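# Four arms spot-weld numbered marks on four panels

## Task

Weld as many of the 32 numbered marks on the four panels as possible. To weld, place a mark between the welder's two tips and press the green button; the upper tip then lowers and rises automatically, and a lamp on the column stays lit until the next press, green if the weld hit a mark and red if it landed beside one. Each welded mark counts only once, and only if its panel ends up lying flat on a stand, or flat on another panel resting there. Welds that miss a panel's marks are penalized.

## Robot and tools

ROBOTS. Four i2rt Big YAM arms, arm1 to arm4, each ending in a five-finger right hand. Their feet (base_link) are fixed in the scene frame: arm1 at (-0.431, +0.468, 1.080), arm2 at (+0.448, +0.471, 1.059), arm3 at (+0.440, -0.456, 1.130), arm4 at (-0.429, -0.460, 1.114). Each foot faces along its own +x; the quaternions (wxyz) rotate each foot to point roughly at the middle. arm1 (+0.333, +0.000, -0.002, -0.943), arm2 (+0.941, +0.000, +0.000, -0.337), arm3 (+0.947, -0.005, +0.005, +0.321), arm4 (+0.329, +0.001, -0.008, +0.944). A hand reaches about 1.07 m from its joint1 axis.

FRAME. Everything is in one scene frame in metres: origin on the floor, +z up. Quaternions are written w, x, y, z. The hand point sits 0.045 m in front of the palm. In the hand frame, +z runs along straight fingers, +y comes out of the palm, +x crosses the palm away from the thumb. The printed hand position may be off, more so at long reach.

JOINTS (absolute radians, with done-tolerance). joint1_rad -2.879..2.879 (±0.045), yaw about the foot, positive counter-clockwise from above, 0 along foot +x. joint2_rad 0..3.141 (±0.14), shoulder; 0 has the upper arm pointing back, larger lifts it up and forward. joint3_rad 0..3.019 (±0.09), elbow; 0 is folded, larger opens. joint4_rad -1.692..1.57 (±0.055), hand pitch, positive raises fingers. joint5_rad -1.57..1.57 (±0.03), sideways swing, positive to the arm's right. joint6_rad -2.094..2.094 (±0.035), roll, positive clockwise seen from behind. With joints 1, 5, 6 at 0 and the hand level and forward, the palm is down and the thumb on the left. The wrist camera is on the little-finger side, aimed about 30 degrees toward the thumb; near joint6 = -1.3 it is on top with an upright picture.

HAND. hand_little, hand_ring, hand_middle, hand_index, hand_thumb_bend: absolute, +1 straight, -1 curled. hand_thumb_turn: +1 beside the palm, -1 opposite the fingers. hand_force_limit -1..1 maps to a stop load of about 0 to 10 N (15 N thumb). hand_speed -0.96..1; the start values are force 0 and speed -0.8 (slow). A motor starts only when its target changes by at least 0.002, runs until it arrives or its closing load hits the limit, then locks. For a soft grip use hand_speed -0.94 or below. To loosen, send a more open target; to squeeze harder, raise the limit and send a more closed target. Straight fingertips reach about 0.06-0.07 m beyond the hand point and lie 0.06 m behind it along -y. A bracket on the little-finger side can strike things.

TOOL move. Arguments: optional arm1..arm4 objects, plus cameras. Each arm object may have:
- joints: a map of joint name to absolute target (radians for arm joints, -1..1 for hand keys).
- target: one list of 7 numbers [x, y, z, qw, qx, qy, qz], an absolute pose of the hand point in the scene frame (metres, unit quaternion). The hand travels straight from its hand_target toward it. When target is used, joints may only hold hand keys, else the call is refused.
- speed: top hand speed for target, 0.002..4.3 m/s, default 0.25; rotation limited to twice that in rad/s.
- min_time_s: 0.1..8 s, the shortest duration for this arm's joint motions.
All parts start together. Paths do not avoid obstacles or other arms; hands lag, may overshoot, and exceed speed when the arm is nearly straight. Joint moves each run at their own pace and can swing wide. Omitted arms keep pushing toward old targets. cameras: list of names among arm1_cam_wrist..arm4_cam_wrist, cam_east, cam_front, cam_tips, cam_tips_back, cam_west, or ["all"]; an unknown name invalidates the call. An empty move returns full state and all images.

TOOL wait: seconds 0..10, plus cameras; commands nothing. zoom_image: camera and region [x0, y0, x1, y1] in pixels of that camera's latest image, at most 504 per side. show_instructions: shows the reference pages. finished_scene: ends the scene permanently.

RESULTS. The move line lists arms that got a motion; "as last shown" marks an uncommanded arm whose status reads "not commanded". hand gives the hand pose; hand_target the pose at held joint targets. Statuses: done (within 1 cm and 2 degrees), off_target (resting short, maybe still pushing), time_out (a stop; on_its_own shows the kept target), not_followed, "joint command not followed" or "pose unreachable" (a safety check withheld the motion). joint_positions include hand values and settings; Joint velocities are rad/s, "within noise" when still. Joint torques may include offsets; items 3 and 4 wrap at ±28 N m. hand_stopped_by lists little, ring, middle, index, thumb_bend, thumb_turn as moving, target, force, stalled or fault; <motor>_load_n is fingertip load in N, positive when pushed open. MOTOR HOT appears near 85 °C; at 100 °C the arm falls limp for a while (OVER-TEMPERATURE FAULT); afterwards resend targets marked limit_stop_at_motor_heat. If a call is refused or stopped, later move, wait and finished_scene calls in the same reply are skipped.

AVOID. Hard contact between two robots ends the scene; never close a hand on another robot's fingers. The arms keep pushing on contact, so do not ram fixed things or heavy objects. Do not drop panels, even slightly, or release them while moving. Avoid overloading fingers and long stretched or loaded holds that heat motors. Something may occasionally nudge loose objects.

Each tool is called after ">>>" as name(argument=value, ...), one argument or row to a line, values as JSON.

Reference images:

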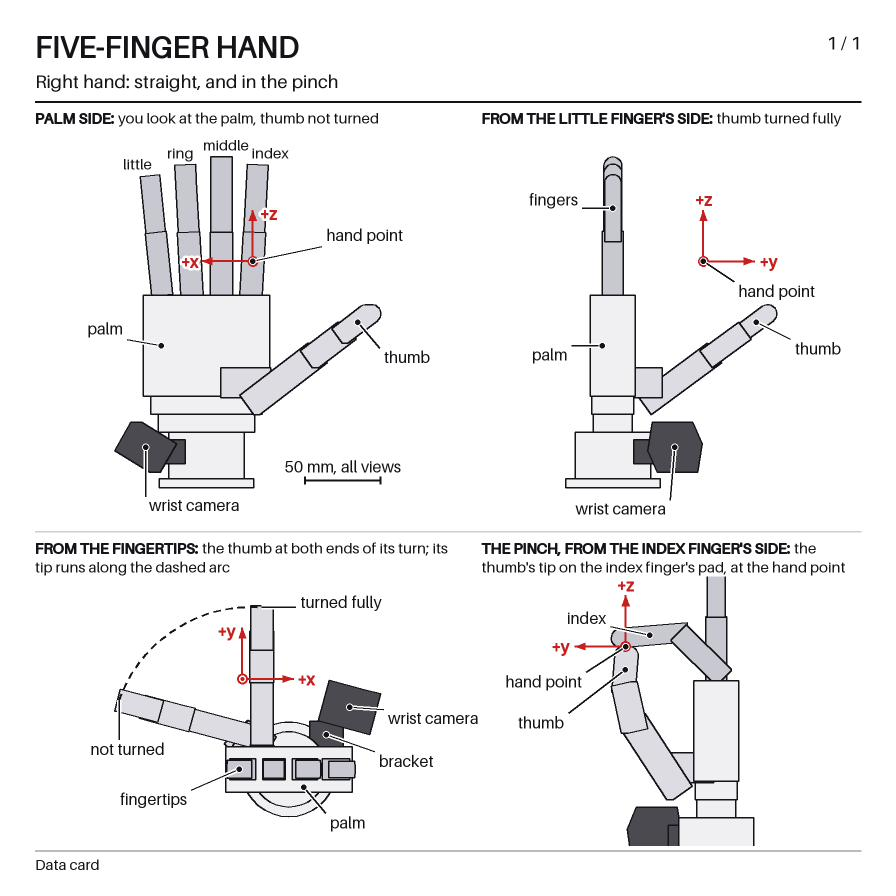

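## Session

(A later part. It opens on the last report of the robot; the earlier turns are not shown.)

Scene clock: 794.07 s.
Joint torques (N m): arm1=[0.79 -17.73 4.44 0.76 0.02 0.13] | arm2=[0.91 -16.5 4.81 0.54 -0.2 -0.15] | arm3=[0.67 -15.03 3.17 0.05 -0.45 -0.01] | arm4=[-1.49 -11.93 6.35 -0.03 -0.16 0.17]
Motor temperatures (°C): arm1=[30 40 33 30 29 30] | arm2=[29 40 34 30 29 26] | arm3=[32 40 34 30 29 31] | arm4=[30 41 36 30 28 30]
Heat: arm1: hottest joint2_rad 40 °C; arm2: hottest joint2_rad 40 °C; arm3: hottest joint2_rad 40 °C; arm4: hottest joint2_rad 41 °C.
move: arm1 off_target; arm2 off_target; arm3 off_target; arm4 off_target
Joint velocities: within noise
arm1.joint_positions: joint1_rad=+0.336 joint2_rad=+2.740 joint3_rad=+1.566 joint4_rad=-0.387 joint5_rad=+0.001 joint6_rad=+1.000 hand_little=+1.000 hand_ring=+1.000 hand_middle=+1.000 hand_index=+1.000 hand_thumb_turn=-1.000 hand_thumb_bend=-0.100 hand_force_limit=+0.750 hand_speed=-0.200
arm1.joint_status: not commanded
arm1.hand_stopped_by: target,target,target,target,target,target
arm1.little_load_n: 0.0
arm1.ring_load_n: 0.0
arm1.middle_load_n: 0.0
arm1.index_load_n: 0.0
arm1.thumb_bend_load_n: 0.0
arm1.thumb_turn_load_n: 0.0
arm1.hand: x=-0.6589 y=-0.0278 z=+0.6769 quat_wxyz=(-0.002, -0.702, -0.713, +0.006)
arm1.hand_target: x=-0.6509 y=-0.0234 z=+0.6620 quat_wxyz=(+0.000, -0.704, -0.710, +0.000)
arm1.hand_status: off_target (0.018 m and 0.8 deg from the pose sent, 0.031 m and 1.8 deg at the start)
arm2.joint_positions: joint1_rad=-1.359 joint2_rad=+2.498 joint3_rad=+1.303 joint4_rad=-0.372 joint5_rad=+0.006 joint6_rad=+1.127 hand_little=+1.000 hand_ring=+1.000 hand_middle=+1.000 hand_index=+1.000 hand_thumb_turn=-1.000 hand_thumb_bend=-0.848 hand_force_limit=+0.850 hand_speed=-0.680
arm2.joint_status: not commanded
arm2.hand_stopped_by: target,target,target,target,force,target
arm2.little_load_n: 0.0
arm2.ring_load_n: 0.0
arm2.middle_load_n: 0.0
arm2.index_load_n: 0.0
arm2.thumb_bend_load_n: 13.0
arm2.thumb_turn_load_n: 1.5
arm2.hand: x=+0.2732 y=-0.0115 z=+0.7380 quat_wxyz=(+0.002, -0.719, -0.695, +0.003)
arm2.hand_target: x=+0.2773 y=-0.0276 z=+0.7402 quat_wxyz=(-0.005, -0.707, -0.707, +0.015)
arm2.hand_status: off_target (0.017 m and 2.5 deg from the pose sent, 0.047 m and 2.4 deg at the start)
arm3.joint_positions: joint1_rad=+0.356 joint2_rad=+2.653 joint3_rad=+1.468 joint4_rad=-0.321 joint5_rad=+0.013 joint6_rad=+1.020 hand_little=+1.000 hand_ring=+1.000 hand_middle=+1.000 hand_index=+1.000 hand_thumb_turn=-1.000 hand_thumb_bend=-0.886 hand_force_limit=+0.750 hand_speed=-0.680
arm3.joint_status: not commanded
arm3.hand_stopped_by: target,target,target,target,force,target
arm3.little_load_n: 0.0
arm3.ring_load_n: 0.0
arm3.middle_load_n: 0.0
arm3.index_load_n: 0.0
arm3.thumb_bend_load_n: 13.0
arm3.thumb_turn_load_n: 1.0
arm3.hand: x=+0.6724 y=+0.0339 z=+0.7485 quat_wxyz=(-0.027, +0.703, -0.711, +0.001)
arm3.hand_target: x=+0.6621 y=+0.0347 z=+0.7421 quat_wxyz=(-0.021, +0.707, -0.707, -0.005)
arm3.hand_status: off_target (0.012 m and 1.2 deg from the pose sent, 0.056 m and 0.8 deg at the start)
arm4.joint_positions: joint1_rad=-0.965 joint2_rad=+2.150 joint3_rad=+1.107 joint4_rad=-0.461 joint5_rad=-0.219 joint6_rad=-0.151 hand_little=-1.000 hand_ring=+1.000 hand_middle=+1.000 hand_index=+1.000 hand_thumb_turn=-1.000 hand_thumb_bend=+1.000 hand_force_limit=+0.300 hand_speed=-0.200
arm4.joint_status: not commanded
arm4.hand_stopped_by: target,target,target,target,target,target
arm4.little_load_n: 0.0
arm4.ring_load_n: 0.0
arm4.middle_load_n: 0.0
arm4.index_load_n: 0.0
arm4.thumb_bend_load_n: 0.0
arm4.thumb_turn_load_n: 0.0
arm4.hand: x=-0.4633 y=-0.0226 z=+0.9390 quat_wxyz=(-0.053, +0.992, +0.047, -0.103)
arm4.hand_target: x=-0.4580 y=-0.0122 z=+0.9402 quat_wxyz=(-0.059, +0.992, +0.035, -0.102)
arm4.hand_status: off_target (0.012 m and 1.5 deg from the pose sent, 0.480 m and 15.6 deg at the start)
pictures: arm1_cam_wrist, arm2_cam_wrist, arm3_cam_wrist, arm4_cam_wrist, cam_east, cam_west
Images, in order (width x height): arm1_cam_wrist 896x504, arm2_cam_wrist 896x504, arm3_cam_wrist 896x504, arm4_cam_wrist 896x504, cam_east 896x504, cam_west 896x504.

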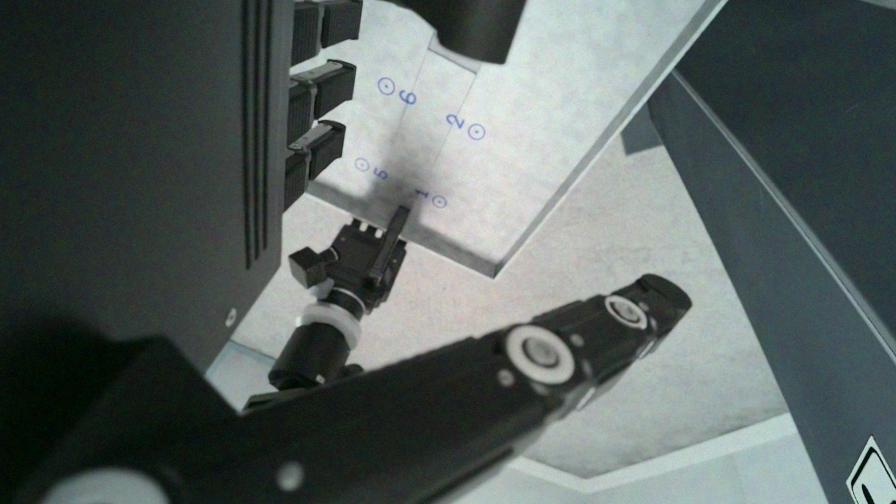

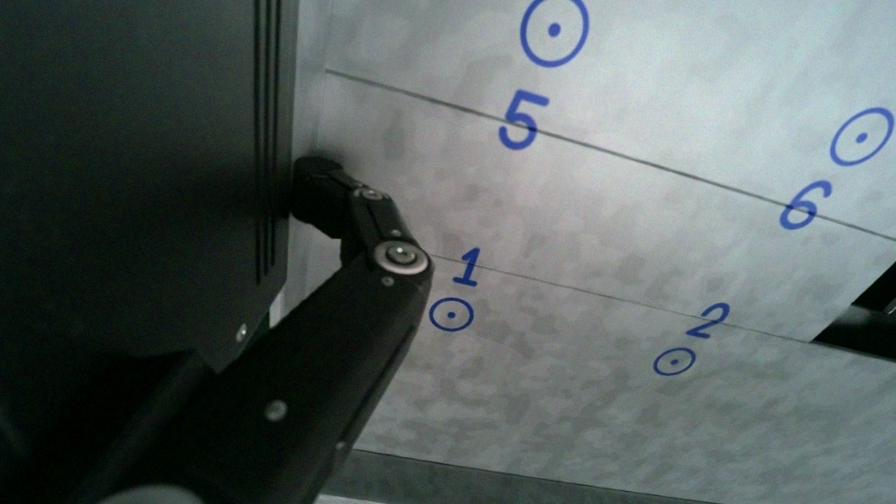

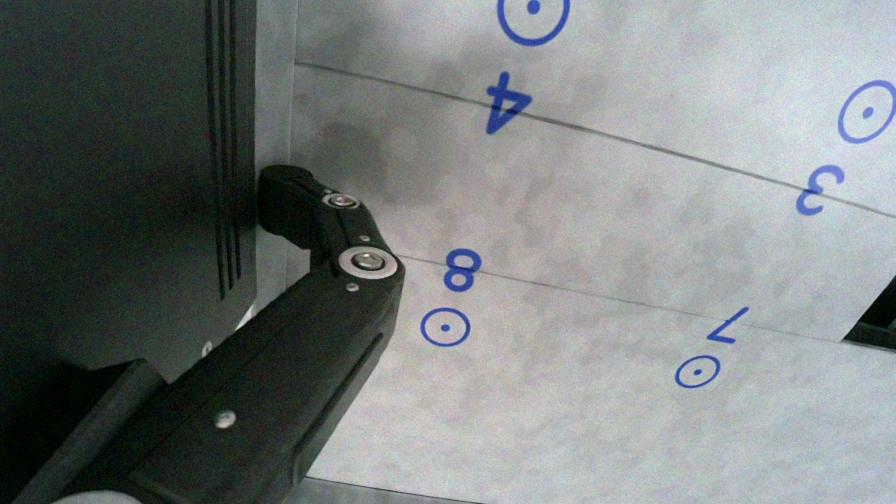

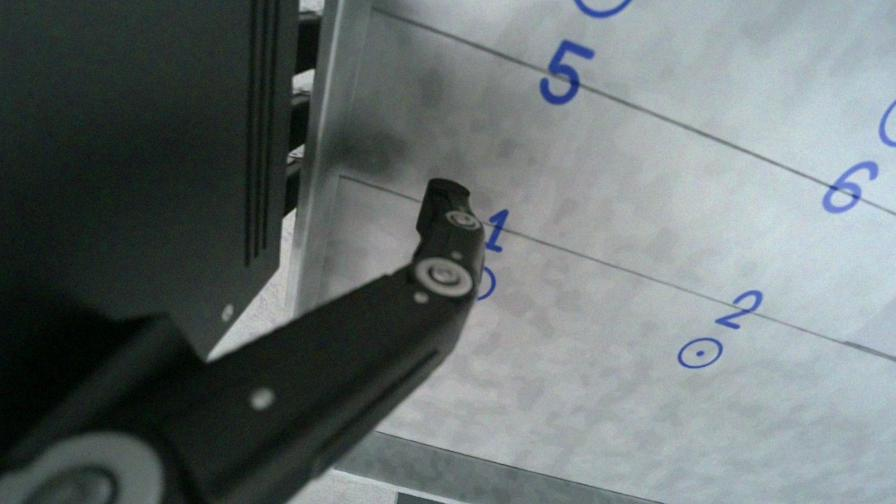

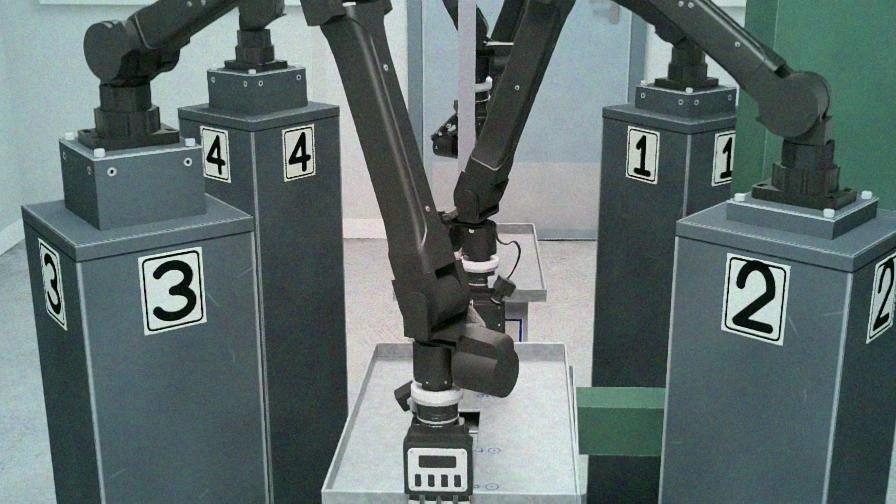

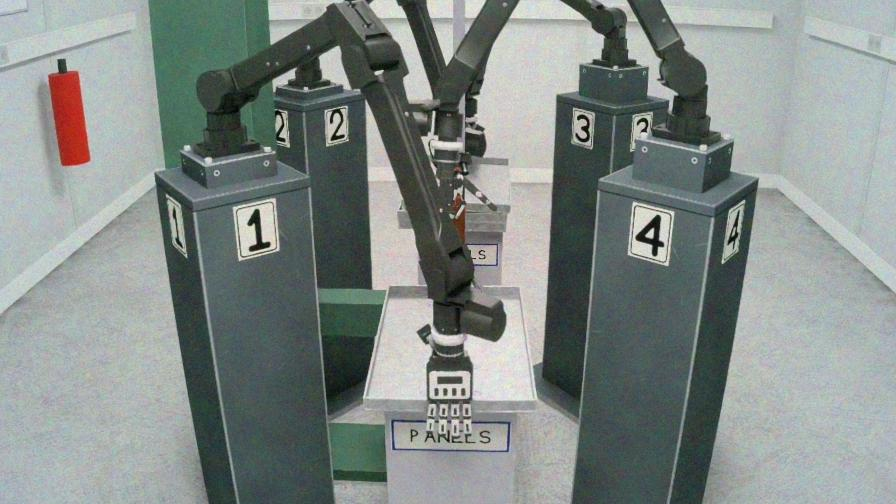

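>>> move(
  arm2={"target": [0.275, -0.028, 0.731, 0.005, 0.7071, 0.7071, -0.0149], "speed": 0.06},
  arm3={"target": [0.66, 0.035, 0.724, -0.0205, 0.7071, -0.7071, -0.0053], "speed": 0.06},
  arm1={"target": [-0.645, -0.02, 0.654, 0.0, 0.704, 0.7102, 0.0], "speed": 0.06},
  cameras=["arm4_cam_wrist", "cam_east", "cam_tips", "cam_tips_back", "arm2_cam_wrist", "arm3_cam_wrist"],
)

Scene clock: 795.43 s.
Joint torques (N m): arm1=[0.91 -17.79 3.63 0.75 0.03 0.13] | arm2=[0.85 -15.85 5.26 0.66 -0.18 -0.2] | arm3=[0.56 -13.92 3.74 0.38 -0.48 -0.05] | arm4=[-1.55 -11.99 6.35 -0.03 -0.16 0.17]
Motor temperatures (°C): arm1=[30 40 33 30 29 30] | arm2=[29 40 34 30 29 26] | arm3=[32 40 34 30 29 31] | arm4=[30 40 36 30 28 30]
Heat: arm1: hottest joint2_rad 40 °C; arm2: hottest joint2_rad 40 °C; arm3: hottest joint2_rad 40 °C; arm4: hottest joint2_rad 40 °C.
move: arm1 off_target; arm2 off_target; arm3 off_target
Joint velocities: within noise
arm1.joint_positions: joint1_rad=+0.341 joint2_rad=+2.753 joint3_rad=+1.566 joint4_rad=-0.366 joint5_rad=+0.001 joint6_rad=+1.006 hand_little=+1.000 hand_ring=+1.000 hand_middle=+1.000 hand_index=+1.000 hand_thumb_turn=-1.000 hand_thumb_bend=-0.100 hand_force_limit=+0.750 hand_speed=-0.200
arm1.joint_status: not commanded
arm1.hand_stopped_by: target,target,target,target,target,target
arm1.little_load_n: 0.0
arm1.ring_load_n: 0.0
arm1.middle_load_n: 0.0
arm1.index_load_n: 0.0
arm1.thumb_bend_load_n: 0.0
arm1.thumb_turn_load_n: 0.0
arm1.hand: x=-0.6553 y=-0.0277 z=+0.6697 quat_wxyz=(-0.003, -0.702, -0.712, +0.009)
arm1.hand_target: x=-0.6450 y=-0.0195 z=+0.6546 quat_wxyz=(+0.000, -0.704, -0.710, +0.000)
arm1.hand_status: off_target (0.020 m and 1.1 deg from the pose sent, 0.028 m and 0.8 deg at the start)
arm2.joint_positions: joint1_rad=-1.358 joint2_rad=+2.508 joint3_rad=+1.311 joint4_rad=-0.368 joint5_rad=+0.005 joint6_rad=+1.127 hand_little=+1.000 hand_ring=+1.000 hand_middle=+1.000 hand_index=+1.000 hand_thumb_turn=-1.000 hand_thumb_bend=-0.848 hand_force_limit=+0.850 hand_speed=-0.680
arm2.joint_status: not commanded
arm2.hand_stopped_by: target,target,target,target,force,target
arm2.little_load_n: 0.0
arm2.ring_load_n: 0.0
arm2.middle_load_n: 0.0
arm2.index_load_n: 0.5
arm2.thumb_bend_load_n: 13.5
arm2.thumb_turn_load_n: 1.5
arm2.hand: x=+0.2733 y=-0.0130 z=+0.7343 quat_wxyz=(+0.001, -0.718, -0.696, +0.003)
arm2.hand_target: x=+0.2751 y=-0.0277 z=+0.7315 quat_wxyz=(-0.005, -0.707, -0.707, +0.015)
arm2.hand_status: off_target (0.015 m and 2.4 deg from the pose sent, 0.018 m and 2.5 deg at the start)
arm3.joint_positions: joint1_rad=+0.356 joint2_rad=+2.673 joint3_rad=+1.486 joint4_rad=-0.314 joint5_rad=+0.013 joint6_rad=+1.018 hand_little=+1.000 hand_ring=+1.000 hand_middle=+1.000 hand_index=+1.000 hand_thumb_turn=-1.000 hand_thumb_bend=-0.886 hand_force_limit=+0.750 hand_speed=-0.680
arm3.joint_status: not commanded
arm3.hand_stopped_by: target,target,target,target,force,target
arm3.little_load_n: 0.0
arm3.ring_load_n: 0.0
arm3.middle_load_n: 0.0
arm3.index_load_n: 0.0
arm3.thumb_bend_load_n: 13.5
arm3.thumb_turn_load_n: 1.5
arm3.hand: x=+0.6736 y=+0.0358 z=+0.7406 quat_wxyz=(-0.029, +0.703, -0.710, +0.000)
arm3.hand_target: x=+0.6599 y=+0.0341 z=+0.7247 quat_wxyz=(-0.020, +0.707, -0.707, -0.005)
arm3.hand_status: off_target (0.021 m and 1.3 deg from the pose sent, 0.028 m and 1.2 deg at the start)
arm4: as last shown
arm4.joint_positions: joint1_rad=-0.965 joint2_rad=+2.150 joint3_rad=+1.107 joint4_rad=-0.461 joint5_rad=-0.219 joint6_rad=-0.150 hand_little=-1.000 hand_ring=+1.000 hand_middle=+1.000 hand_index=+1.000 hand_thumb_turn=-1.000 hand_thumb_bend=+1.000 hand_force_limit=+0.300 hand_speed=-0.200
pictures: arm2_cam_wrist, arm3_cam_wrist, arm4_cam_wrist, cam_east, cam_tips, cam_tips_back
Images, in order (width x height): arm2_cam_wrist 896x504, arm3_cam_wrist 896x504, arm4_cam_wrist 896x504, cam_east 896x504, cam_tips 896x504, cam_tips_back 896x504.

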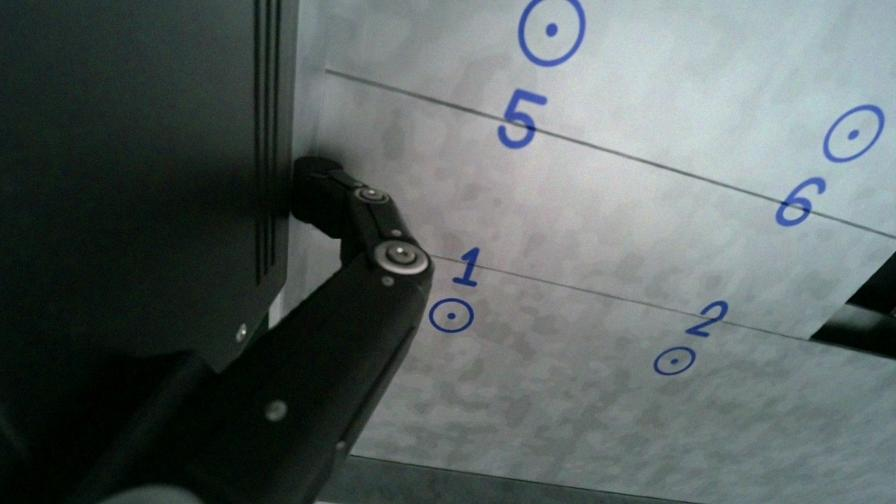

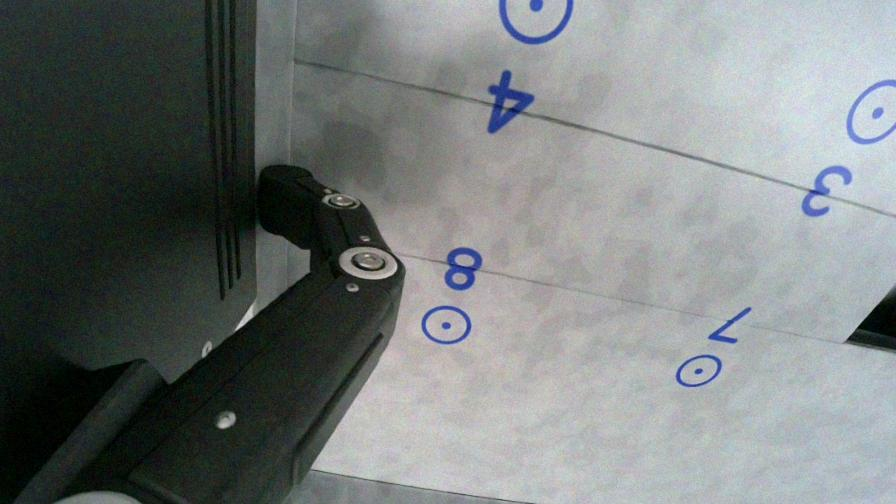

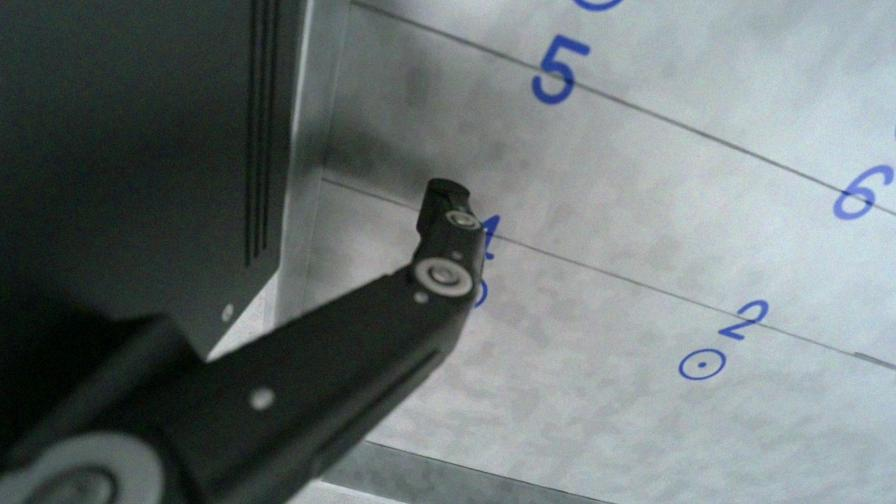

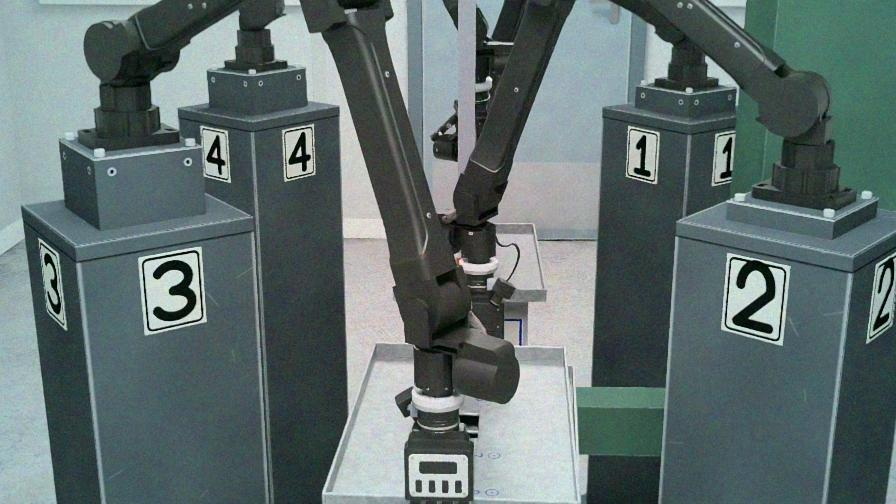

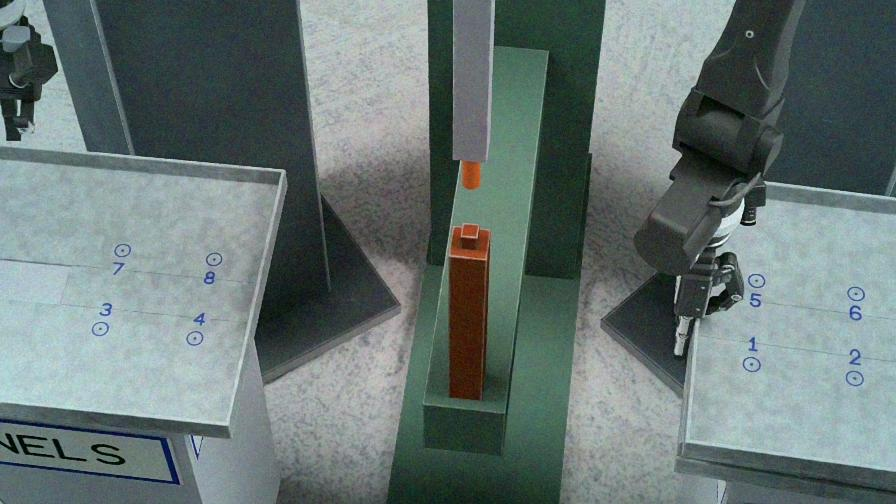

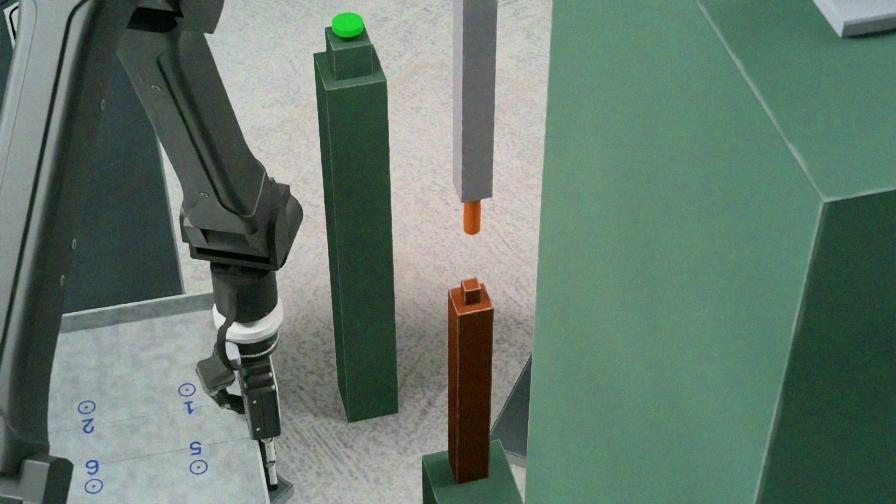

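>>> zoom_image(
  camera="cam_tips",
  region=[660, 180, 896, 504],
)

>>> zoom_image(
  camera="cam_east",
  region=[310, 330, 610, 504],
)

Scaled by 1.556.

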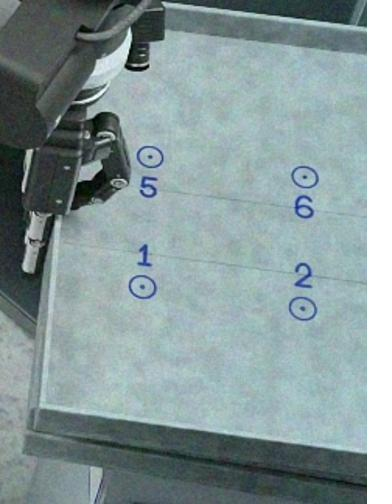

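Scaled by 1.680.

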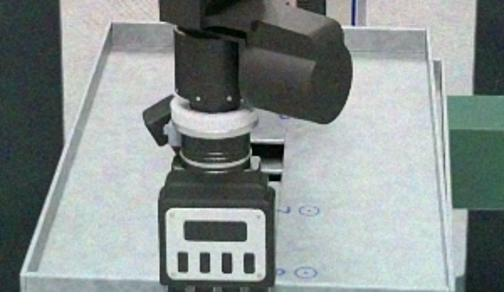

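>>> move(
  arm2={"target": [0.275, -0.028, 0.725, 0.005, 0.7071, 0.7071, -0.0149], "speed": 0.05},
  arm3={"target": [0.66, 0.035, 0.714, -0.0205, 0.7071, -0.7071, -0.0053], "speed": 0.05},
  arm1={"target": [-0.64, -0.009, 0.653, 0.0, 0.704, 0.7102, 0.0], "speed": 0.05},
  cameras=["arm4_cam_wrist", "cam_east", "cam_tips", "cam_west"],
)

Scene clock: 798.07 s.
Joint torques (N m): arm1=[0.67 -18.14 2.28 0.53 -0.06 0.09] | arm2=[0.62 -15.27 5.71 0.95 -0.15 -0.2] | arm3=[1.03 -12.16 4.88 0.79 -0.47 0] | arm4=[-1.49 -11.93 6.35 -0.05 -0.16 0.17]
Motor temperatures (°C): arm1=[30 40 32 30 29 30] | arm2=[29 40 34 30 29 26] | arm3=[32 40 34 30 29 31] | arm4=[30 40 36 30 28 30]
Heat: arm1: hottest joint2_rad 40 °C; arm2: hottest joint2_rad 40 °C; arm3: hottest joint2_rad 40 °C; arm4: hottest joint2_rad 40 °C.
move: arm1 off_target; arm2 off_target; arm3 off_target
Joint velocities: within noise
arm1.joint_positions: joint1_rad=+0.341 joint2_rad=+2.753 joint3_rad=+1.543 joint4_rad=-0.330 joint5_rad=+0.004 joint6_rad=+1.007 hand_little=+1.000 hand_ring=+1.000 hand_middle=+1.000 hand_index=+1.000 hand_thumb_turn=-1.000 hand_thumb_bend=-0.100 hand_force_limit=+0.750 hand_speed=-0.200
arm1.joint_status: not commanded
arm1.hand_stopped_by: target,target,target,target,target,target
arm1.little_load_n: 0.5
arm1.ring_load_n: 0.0
arm1.middle_load_n: 0.0
arm1.index_load_n: 0.0
arm1.thumb_bend_load_n: 0.0
arm1.thumb_turn_load_n: 0.0
arm1.hand: x=-0.6533 y=-0.0235 z=+0.6663 quat_wxyz=(-0.003, -0.702, -0.712, +0.016)
arm1.hand_target: x=-0.6400 y=-0.0086 z=+0.6535 quat_wxyz=(+0.000, -0.704, -0.710, +0.000)
arm1.hand_status: off_target (0.024 m and 1.9 deg from the pose sent, 0.029 m and 1.1 deg at the start)
arm2.joint_positions: joint1_rad=-1.358 joint2_rad=+2.509 joint3_rad=+1.313 joint4_rad=-0.368 joint5_rad=+0.004 joint6_rad=+1.127 hand_little=+1.000 hand_ring=+1.000 hand_middle=+1.000 hand_index=+1.000 hand_thumb_turn=-1.000 hand_thumb_bend=-0.848 hand_force_limit=+0.850 hand_speed=-0.680
arm2.joint_status: not commanded
arm2.hand_stopped_by: target,target,target,target,force,target
arm2.little_load_n: 0.0
arm2.ring_load_n: 0.0
arm2.middle_load_n: 0.0
arm2.index_load_n: 0.5
arm2.thumb_bend_load_n: 13.0
arm2.thumb_turn_load_n: 2.0
arm2.hand: x=+0.2731 y=-0.0139 z=+0.7341 quat_wxyz=(+0.001, -0.718, -0.696, +0.004)
arm2.hand_target: x=+0.2752 y=-0.0275 z=+0.7256 quat_wxyz=(-0.005, -0.707, -0.707, +0.015)
arm2.hand_status: off_target (0.017 m and 2.3 deg from the pose sent, 0.018 m and 2.4 deg at the start)
arm3.joint_positions: joint1_rad=+0.356 joint2_rad=+2.675 joint3_rad=+1.488 joint4_rad=-0.314 joint5_rad=+0.012 joint6_rad=+1.016 hand_little=+1.000 hand_ring=+1.000 hand_middle=+1.000 hand_index=+1.000 hand_thumb_turn=-1.000 hand_thumb_bend=-0.886 hand_force_limit=+0.750 hand_speed=-0.680
arm3.joint_status: not commanded
arm3.hand_stopped_by: target,target,target,target,force,target
arm3.little_load_n: 0.0
arm3.ring_load_n: 0.0
arm3.middle_load_n: 0.0
arm3.index_load_n: 0.0
arm3.thumb_bend_load_n: 13.0
arm3.thumb_turn_load_n: 1.5
arm3.hand: x=+0.6739 y=+0.0365 z=+0.7402 quat_wxyz=(-0.029, +0.704, -0.709, +0.000)
arm3.hand_target: x=+0.6597 y=+0.0335 z=+0.7156 quat_wxyz=(-0.020, +0.707, -0.707, -0.005)
arm3.hand_status: off_target (0.030 m and 1.2 deg from the pose sent, 0.030 m and 1.3 deg at the start)
arm4: as last shown
Images, in order (width x height): arm4_cam_wrist 896x504, cam_east 896x504, cam_tips 896x504, cam_west 896x504.

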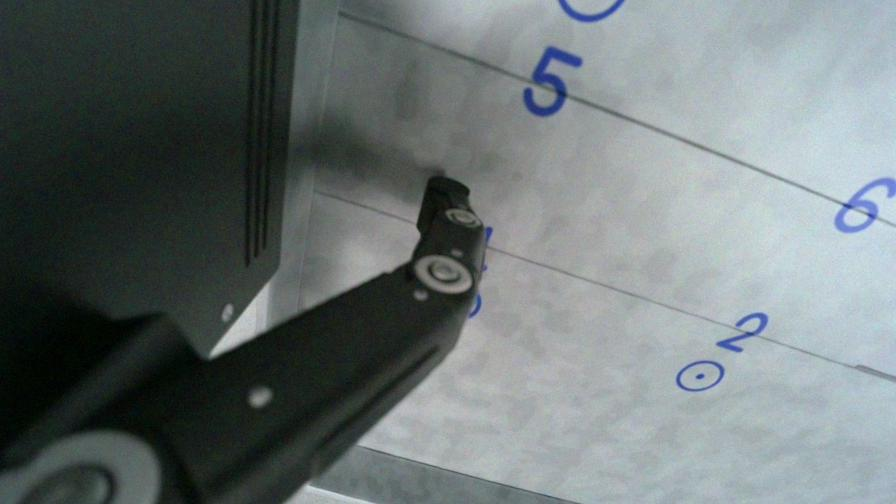

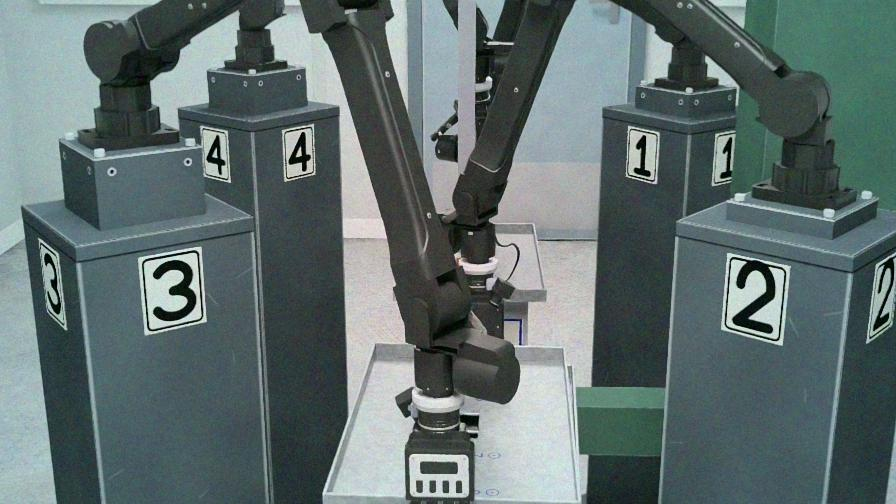

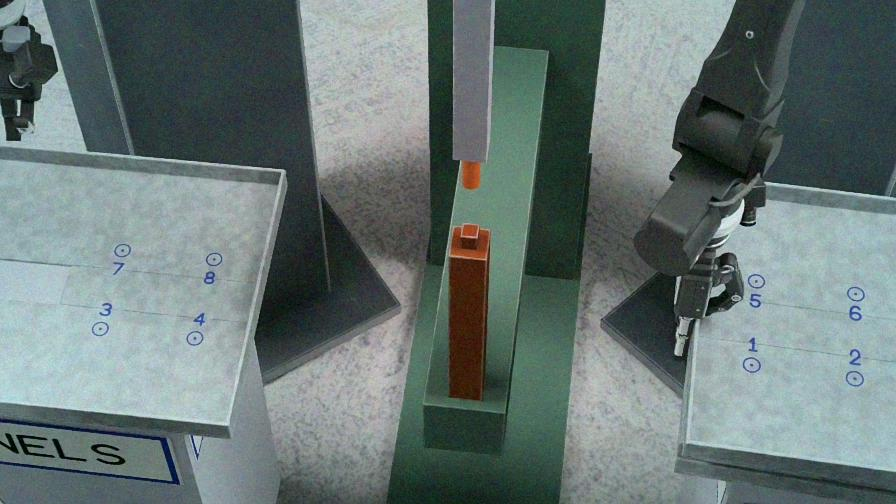

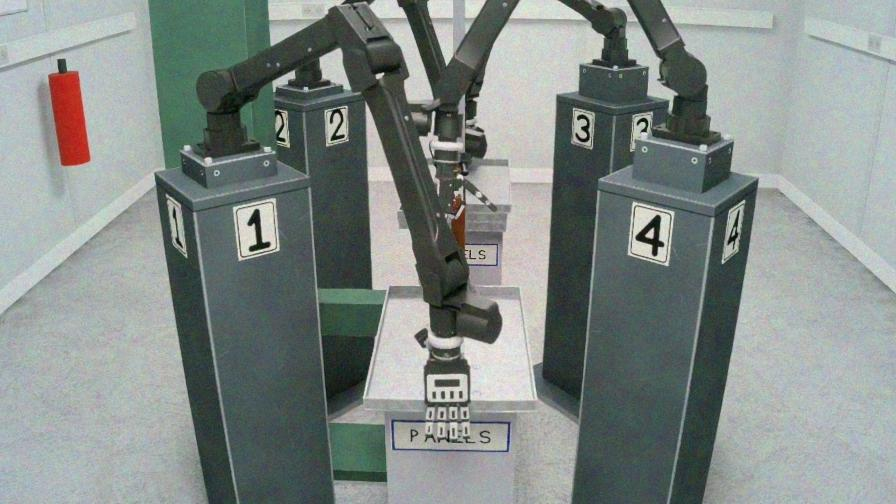

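>>> move(
  arm2={"joints": {"hand_thumb_bend": -0.3, "hand_speed": -0.5}},
  arm3={"joints": {"hand_thumb_bend": -0.3, "hand_speed": -0.5}},
  arm1={"target": [-0.641, -0.012, 0.6625, 0.0, 0.704, 0.7102, 0.0], "speed": 0.06, "joints": {"hand_thumb_bend": -0.98, "hand_speed": -0.7, "hand_force_limit": 0.75}},
  cameras=["arm4_cam_wrist", "cam_tips", "arm2_cam_wrist", "arm3_cam_wrist"],
)

Scene clock: 800.80 s.
Joint torques (N m): arm1=[0.73 -19.66 2.11 0.1 -0.08 -0.06] | arm2=[0.67 -15.74 4.74 0.72 -0.12 -0.1] | arm3=[0.67 -13.1 3.62 0.59 -0.25 0] | arm4=[-1.49 -11.99 6.37 -0.03 -0.16 0.17]
Motor temperatures (°C): arm1=[30 41 32 30 29 30] | arm2=[29 40 34 30 29 26] | arm3=[32 40 34 30 29 31] | arm4=[30 40 36 30 28 30]
Heat: arm1: hottest joint2_rad 41 °C; arm2: hottest joint2_rad 40 °C; arm3: hottest joint2_rad 40 °C; arm4: hottest joint2_rad 40 °C.
move: arm1 off_target; arm2 done; arm3 done
Joint velocities: within noise
arm1.joint_positions: joint1_rad=+0.341 joint2_rad=+2.752 joint3_rad=+1.539 joint4_rad=-0.330 joint5_rad=+0.005 joint6_rad=+1.023 hand_little=+1.000 hand_ring=+1.000 hand_middle=+1.000 hand_index=+1.000 hand_thumb_turn=-1.000 hand_thumb_bend=-0.901 hand_force_limit=+0.750 hand_speed=-0.700
arm1.joint_status: hand_thumb_bend off_target (ended at -0.901, target -0.980); the others done
arm1.hand_stopped_by: target,target,target,target,force,target
arm1.little_load_n: 0.0
arm1.ring_load_n: 0.0
arm1.middle_load_n: 0.0
arm1.index_load_n: 0.0
arm1.thumb_bend_load_n: 13.5
arm1.thumb_turn_load_n: 1.5
arm1.hand: x=-0.6530 y=-0.0229 z=+0.6664 quat_wxyz=(-0.003, -0.708, -0.706, +0.014)
arm1.hand_target: x=-0.6412 y=-0.0121 z=+0.6626 quat_wxyz=(+0.000, -0.704, -0.710, +0.000)
arm1.hand_status: off_target (0.017 m and 1.8 deg from the pose sent, 0.017 m and 1.9 deg at the start)
arm2.joint_positions: joint1_rad=-1.358 joint2_rad=+2.521 joint3_rad=+1.327 joint4_rad=-0.360 joint5_rad=+0.003 joint6_rad=+1.119 hand_little=+1.000 hand_ring=+1.000 hand_middle=+1.000 hand_index=+1.000 hand_thumb_turn=-1.000 hand_thumb_bend=-0.300 hand_force_limit=+0.850 hand_speed=-0.500
arm2.joint_status: all done
arm2.hand_stopped_by: target,target,target,target,target,target
arm2.little_load_n: 0.0
arm2.ring_load_n: 0.0
arm2.middle_load_n: 0.0
arm2.index_load_n: 0.0
arm2.thumb_bend_load_n: 0.0
arm2.thumb_turn_load_n: 0.0
arm2.hand: x=+0.2712 y=-0.0186 z=+0.7306 quat_wxyz=(-0.001, -0.715, -0.699, +0.009)
arm2.hand_target: x=+0.2752 y=-0.0276 z=+0.7256 quat_wxyz=(-0.005, -0.707, -0.707, +0.015)
arm2.hand_status: not commanded
arm3.joint_positions: joint1_rad=+0.356 joint2_rad=+2.689 joint3_rad=+1.503 joint4_rad=-0.310 joint5_rad=+0.007 joint6_rad=+1.018 hand_little=+1.000 hand_ring=+1.000 hand_middle=+1.000 hand_index=+1.000 hand_thumb_turn=-1.000 hand_thumb_bend=-0.300 hand_force_limit=+0.750 hand_speed=-0.500
arm3.joint_status: all done
arm3.hand_stopped_by: target,target,target,target,target,target
arm3.little_load_n: 0.0
arm3.ring_load_n: 0.0
arm3.middle_load_n: 0.0
arm3.index_load_n: 0.0
arm3.thumb_bend_load_n: 0.0
arm3.thumb_turn_load_n: 0.0
arm3.hand: x=+0.6745 y=+0.0398 z=+0.7355 quat_wxyz=(-0.031, +0.704, -0.710, -0.003)
arm3.hand_target: x=+0.6597 y=+0.0335 z=+0.7156 quat_wxyz=(-0.021, +0.707, -0.707, -0.005)
arm3.hand_status: not commanded
arm4: as last shown
pictures: arm2_cam_wrist, arm3_cam_wrist, arm4_cam_wrist, cam_tips
Images, in order (width x height): arm2_cam_wrist 896x504, arm3_cam_wrist 896x504, arm4_cam_wrist 896x504, cam_tips 896x504.

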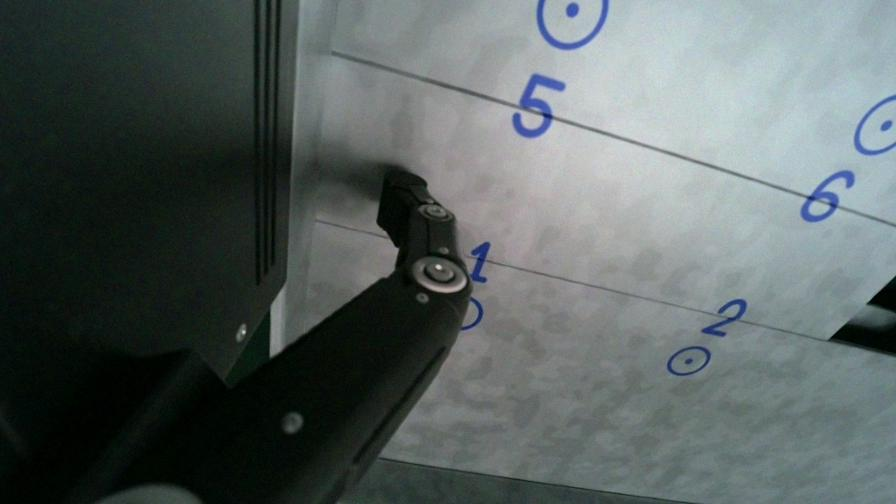

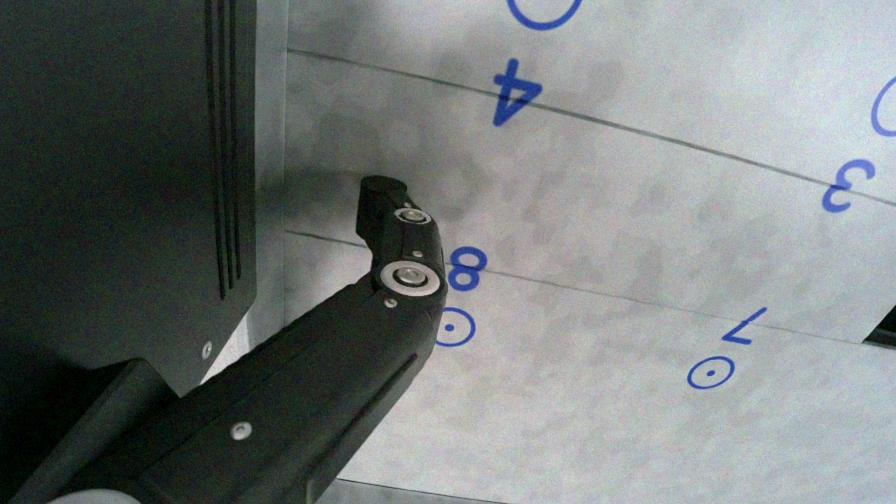

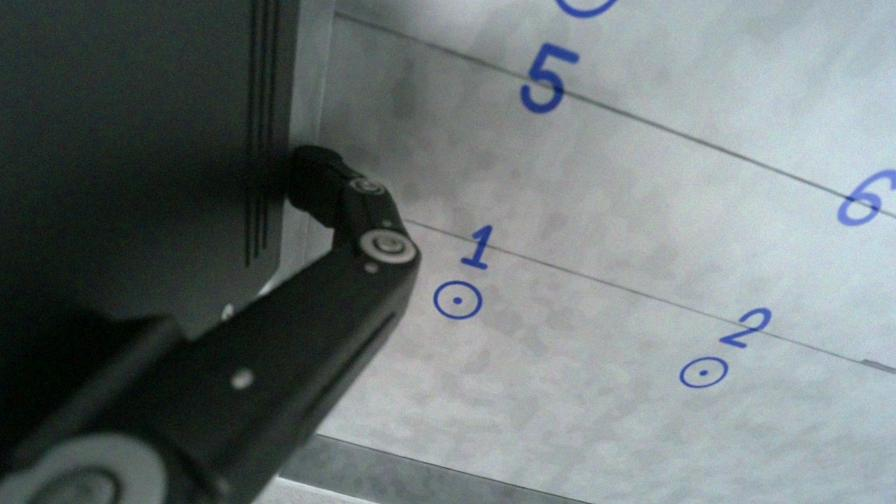

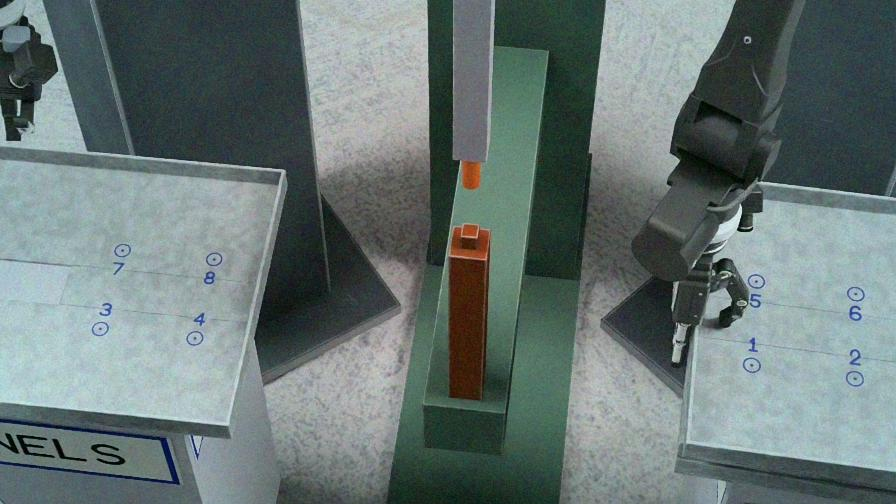

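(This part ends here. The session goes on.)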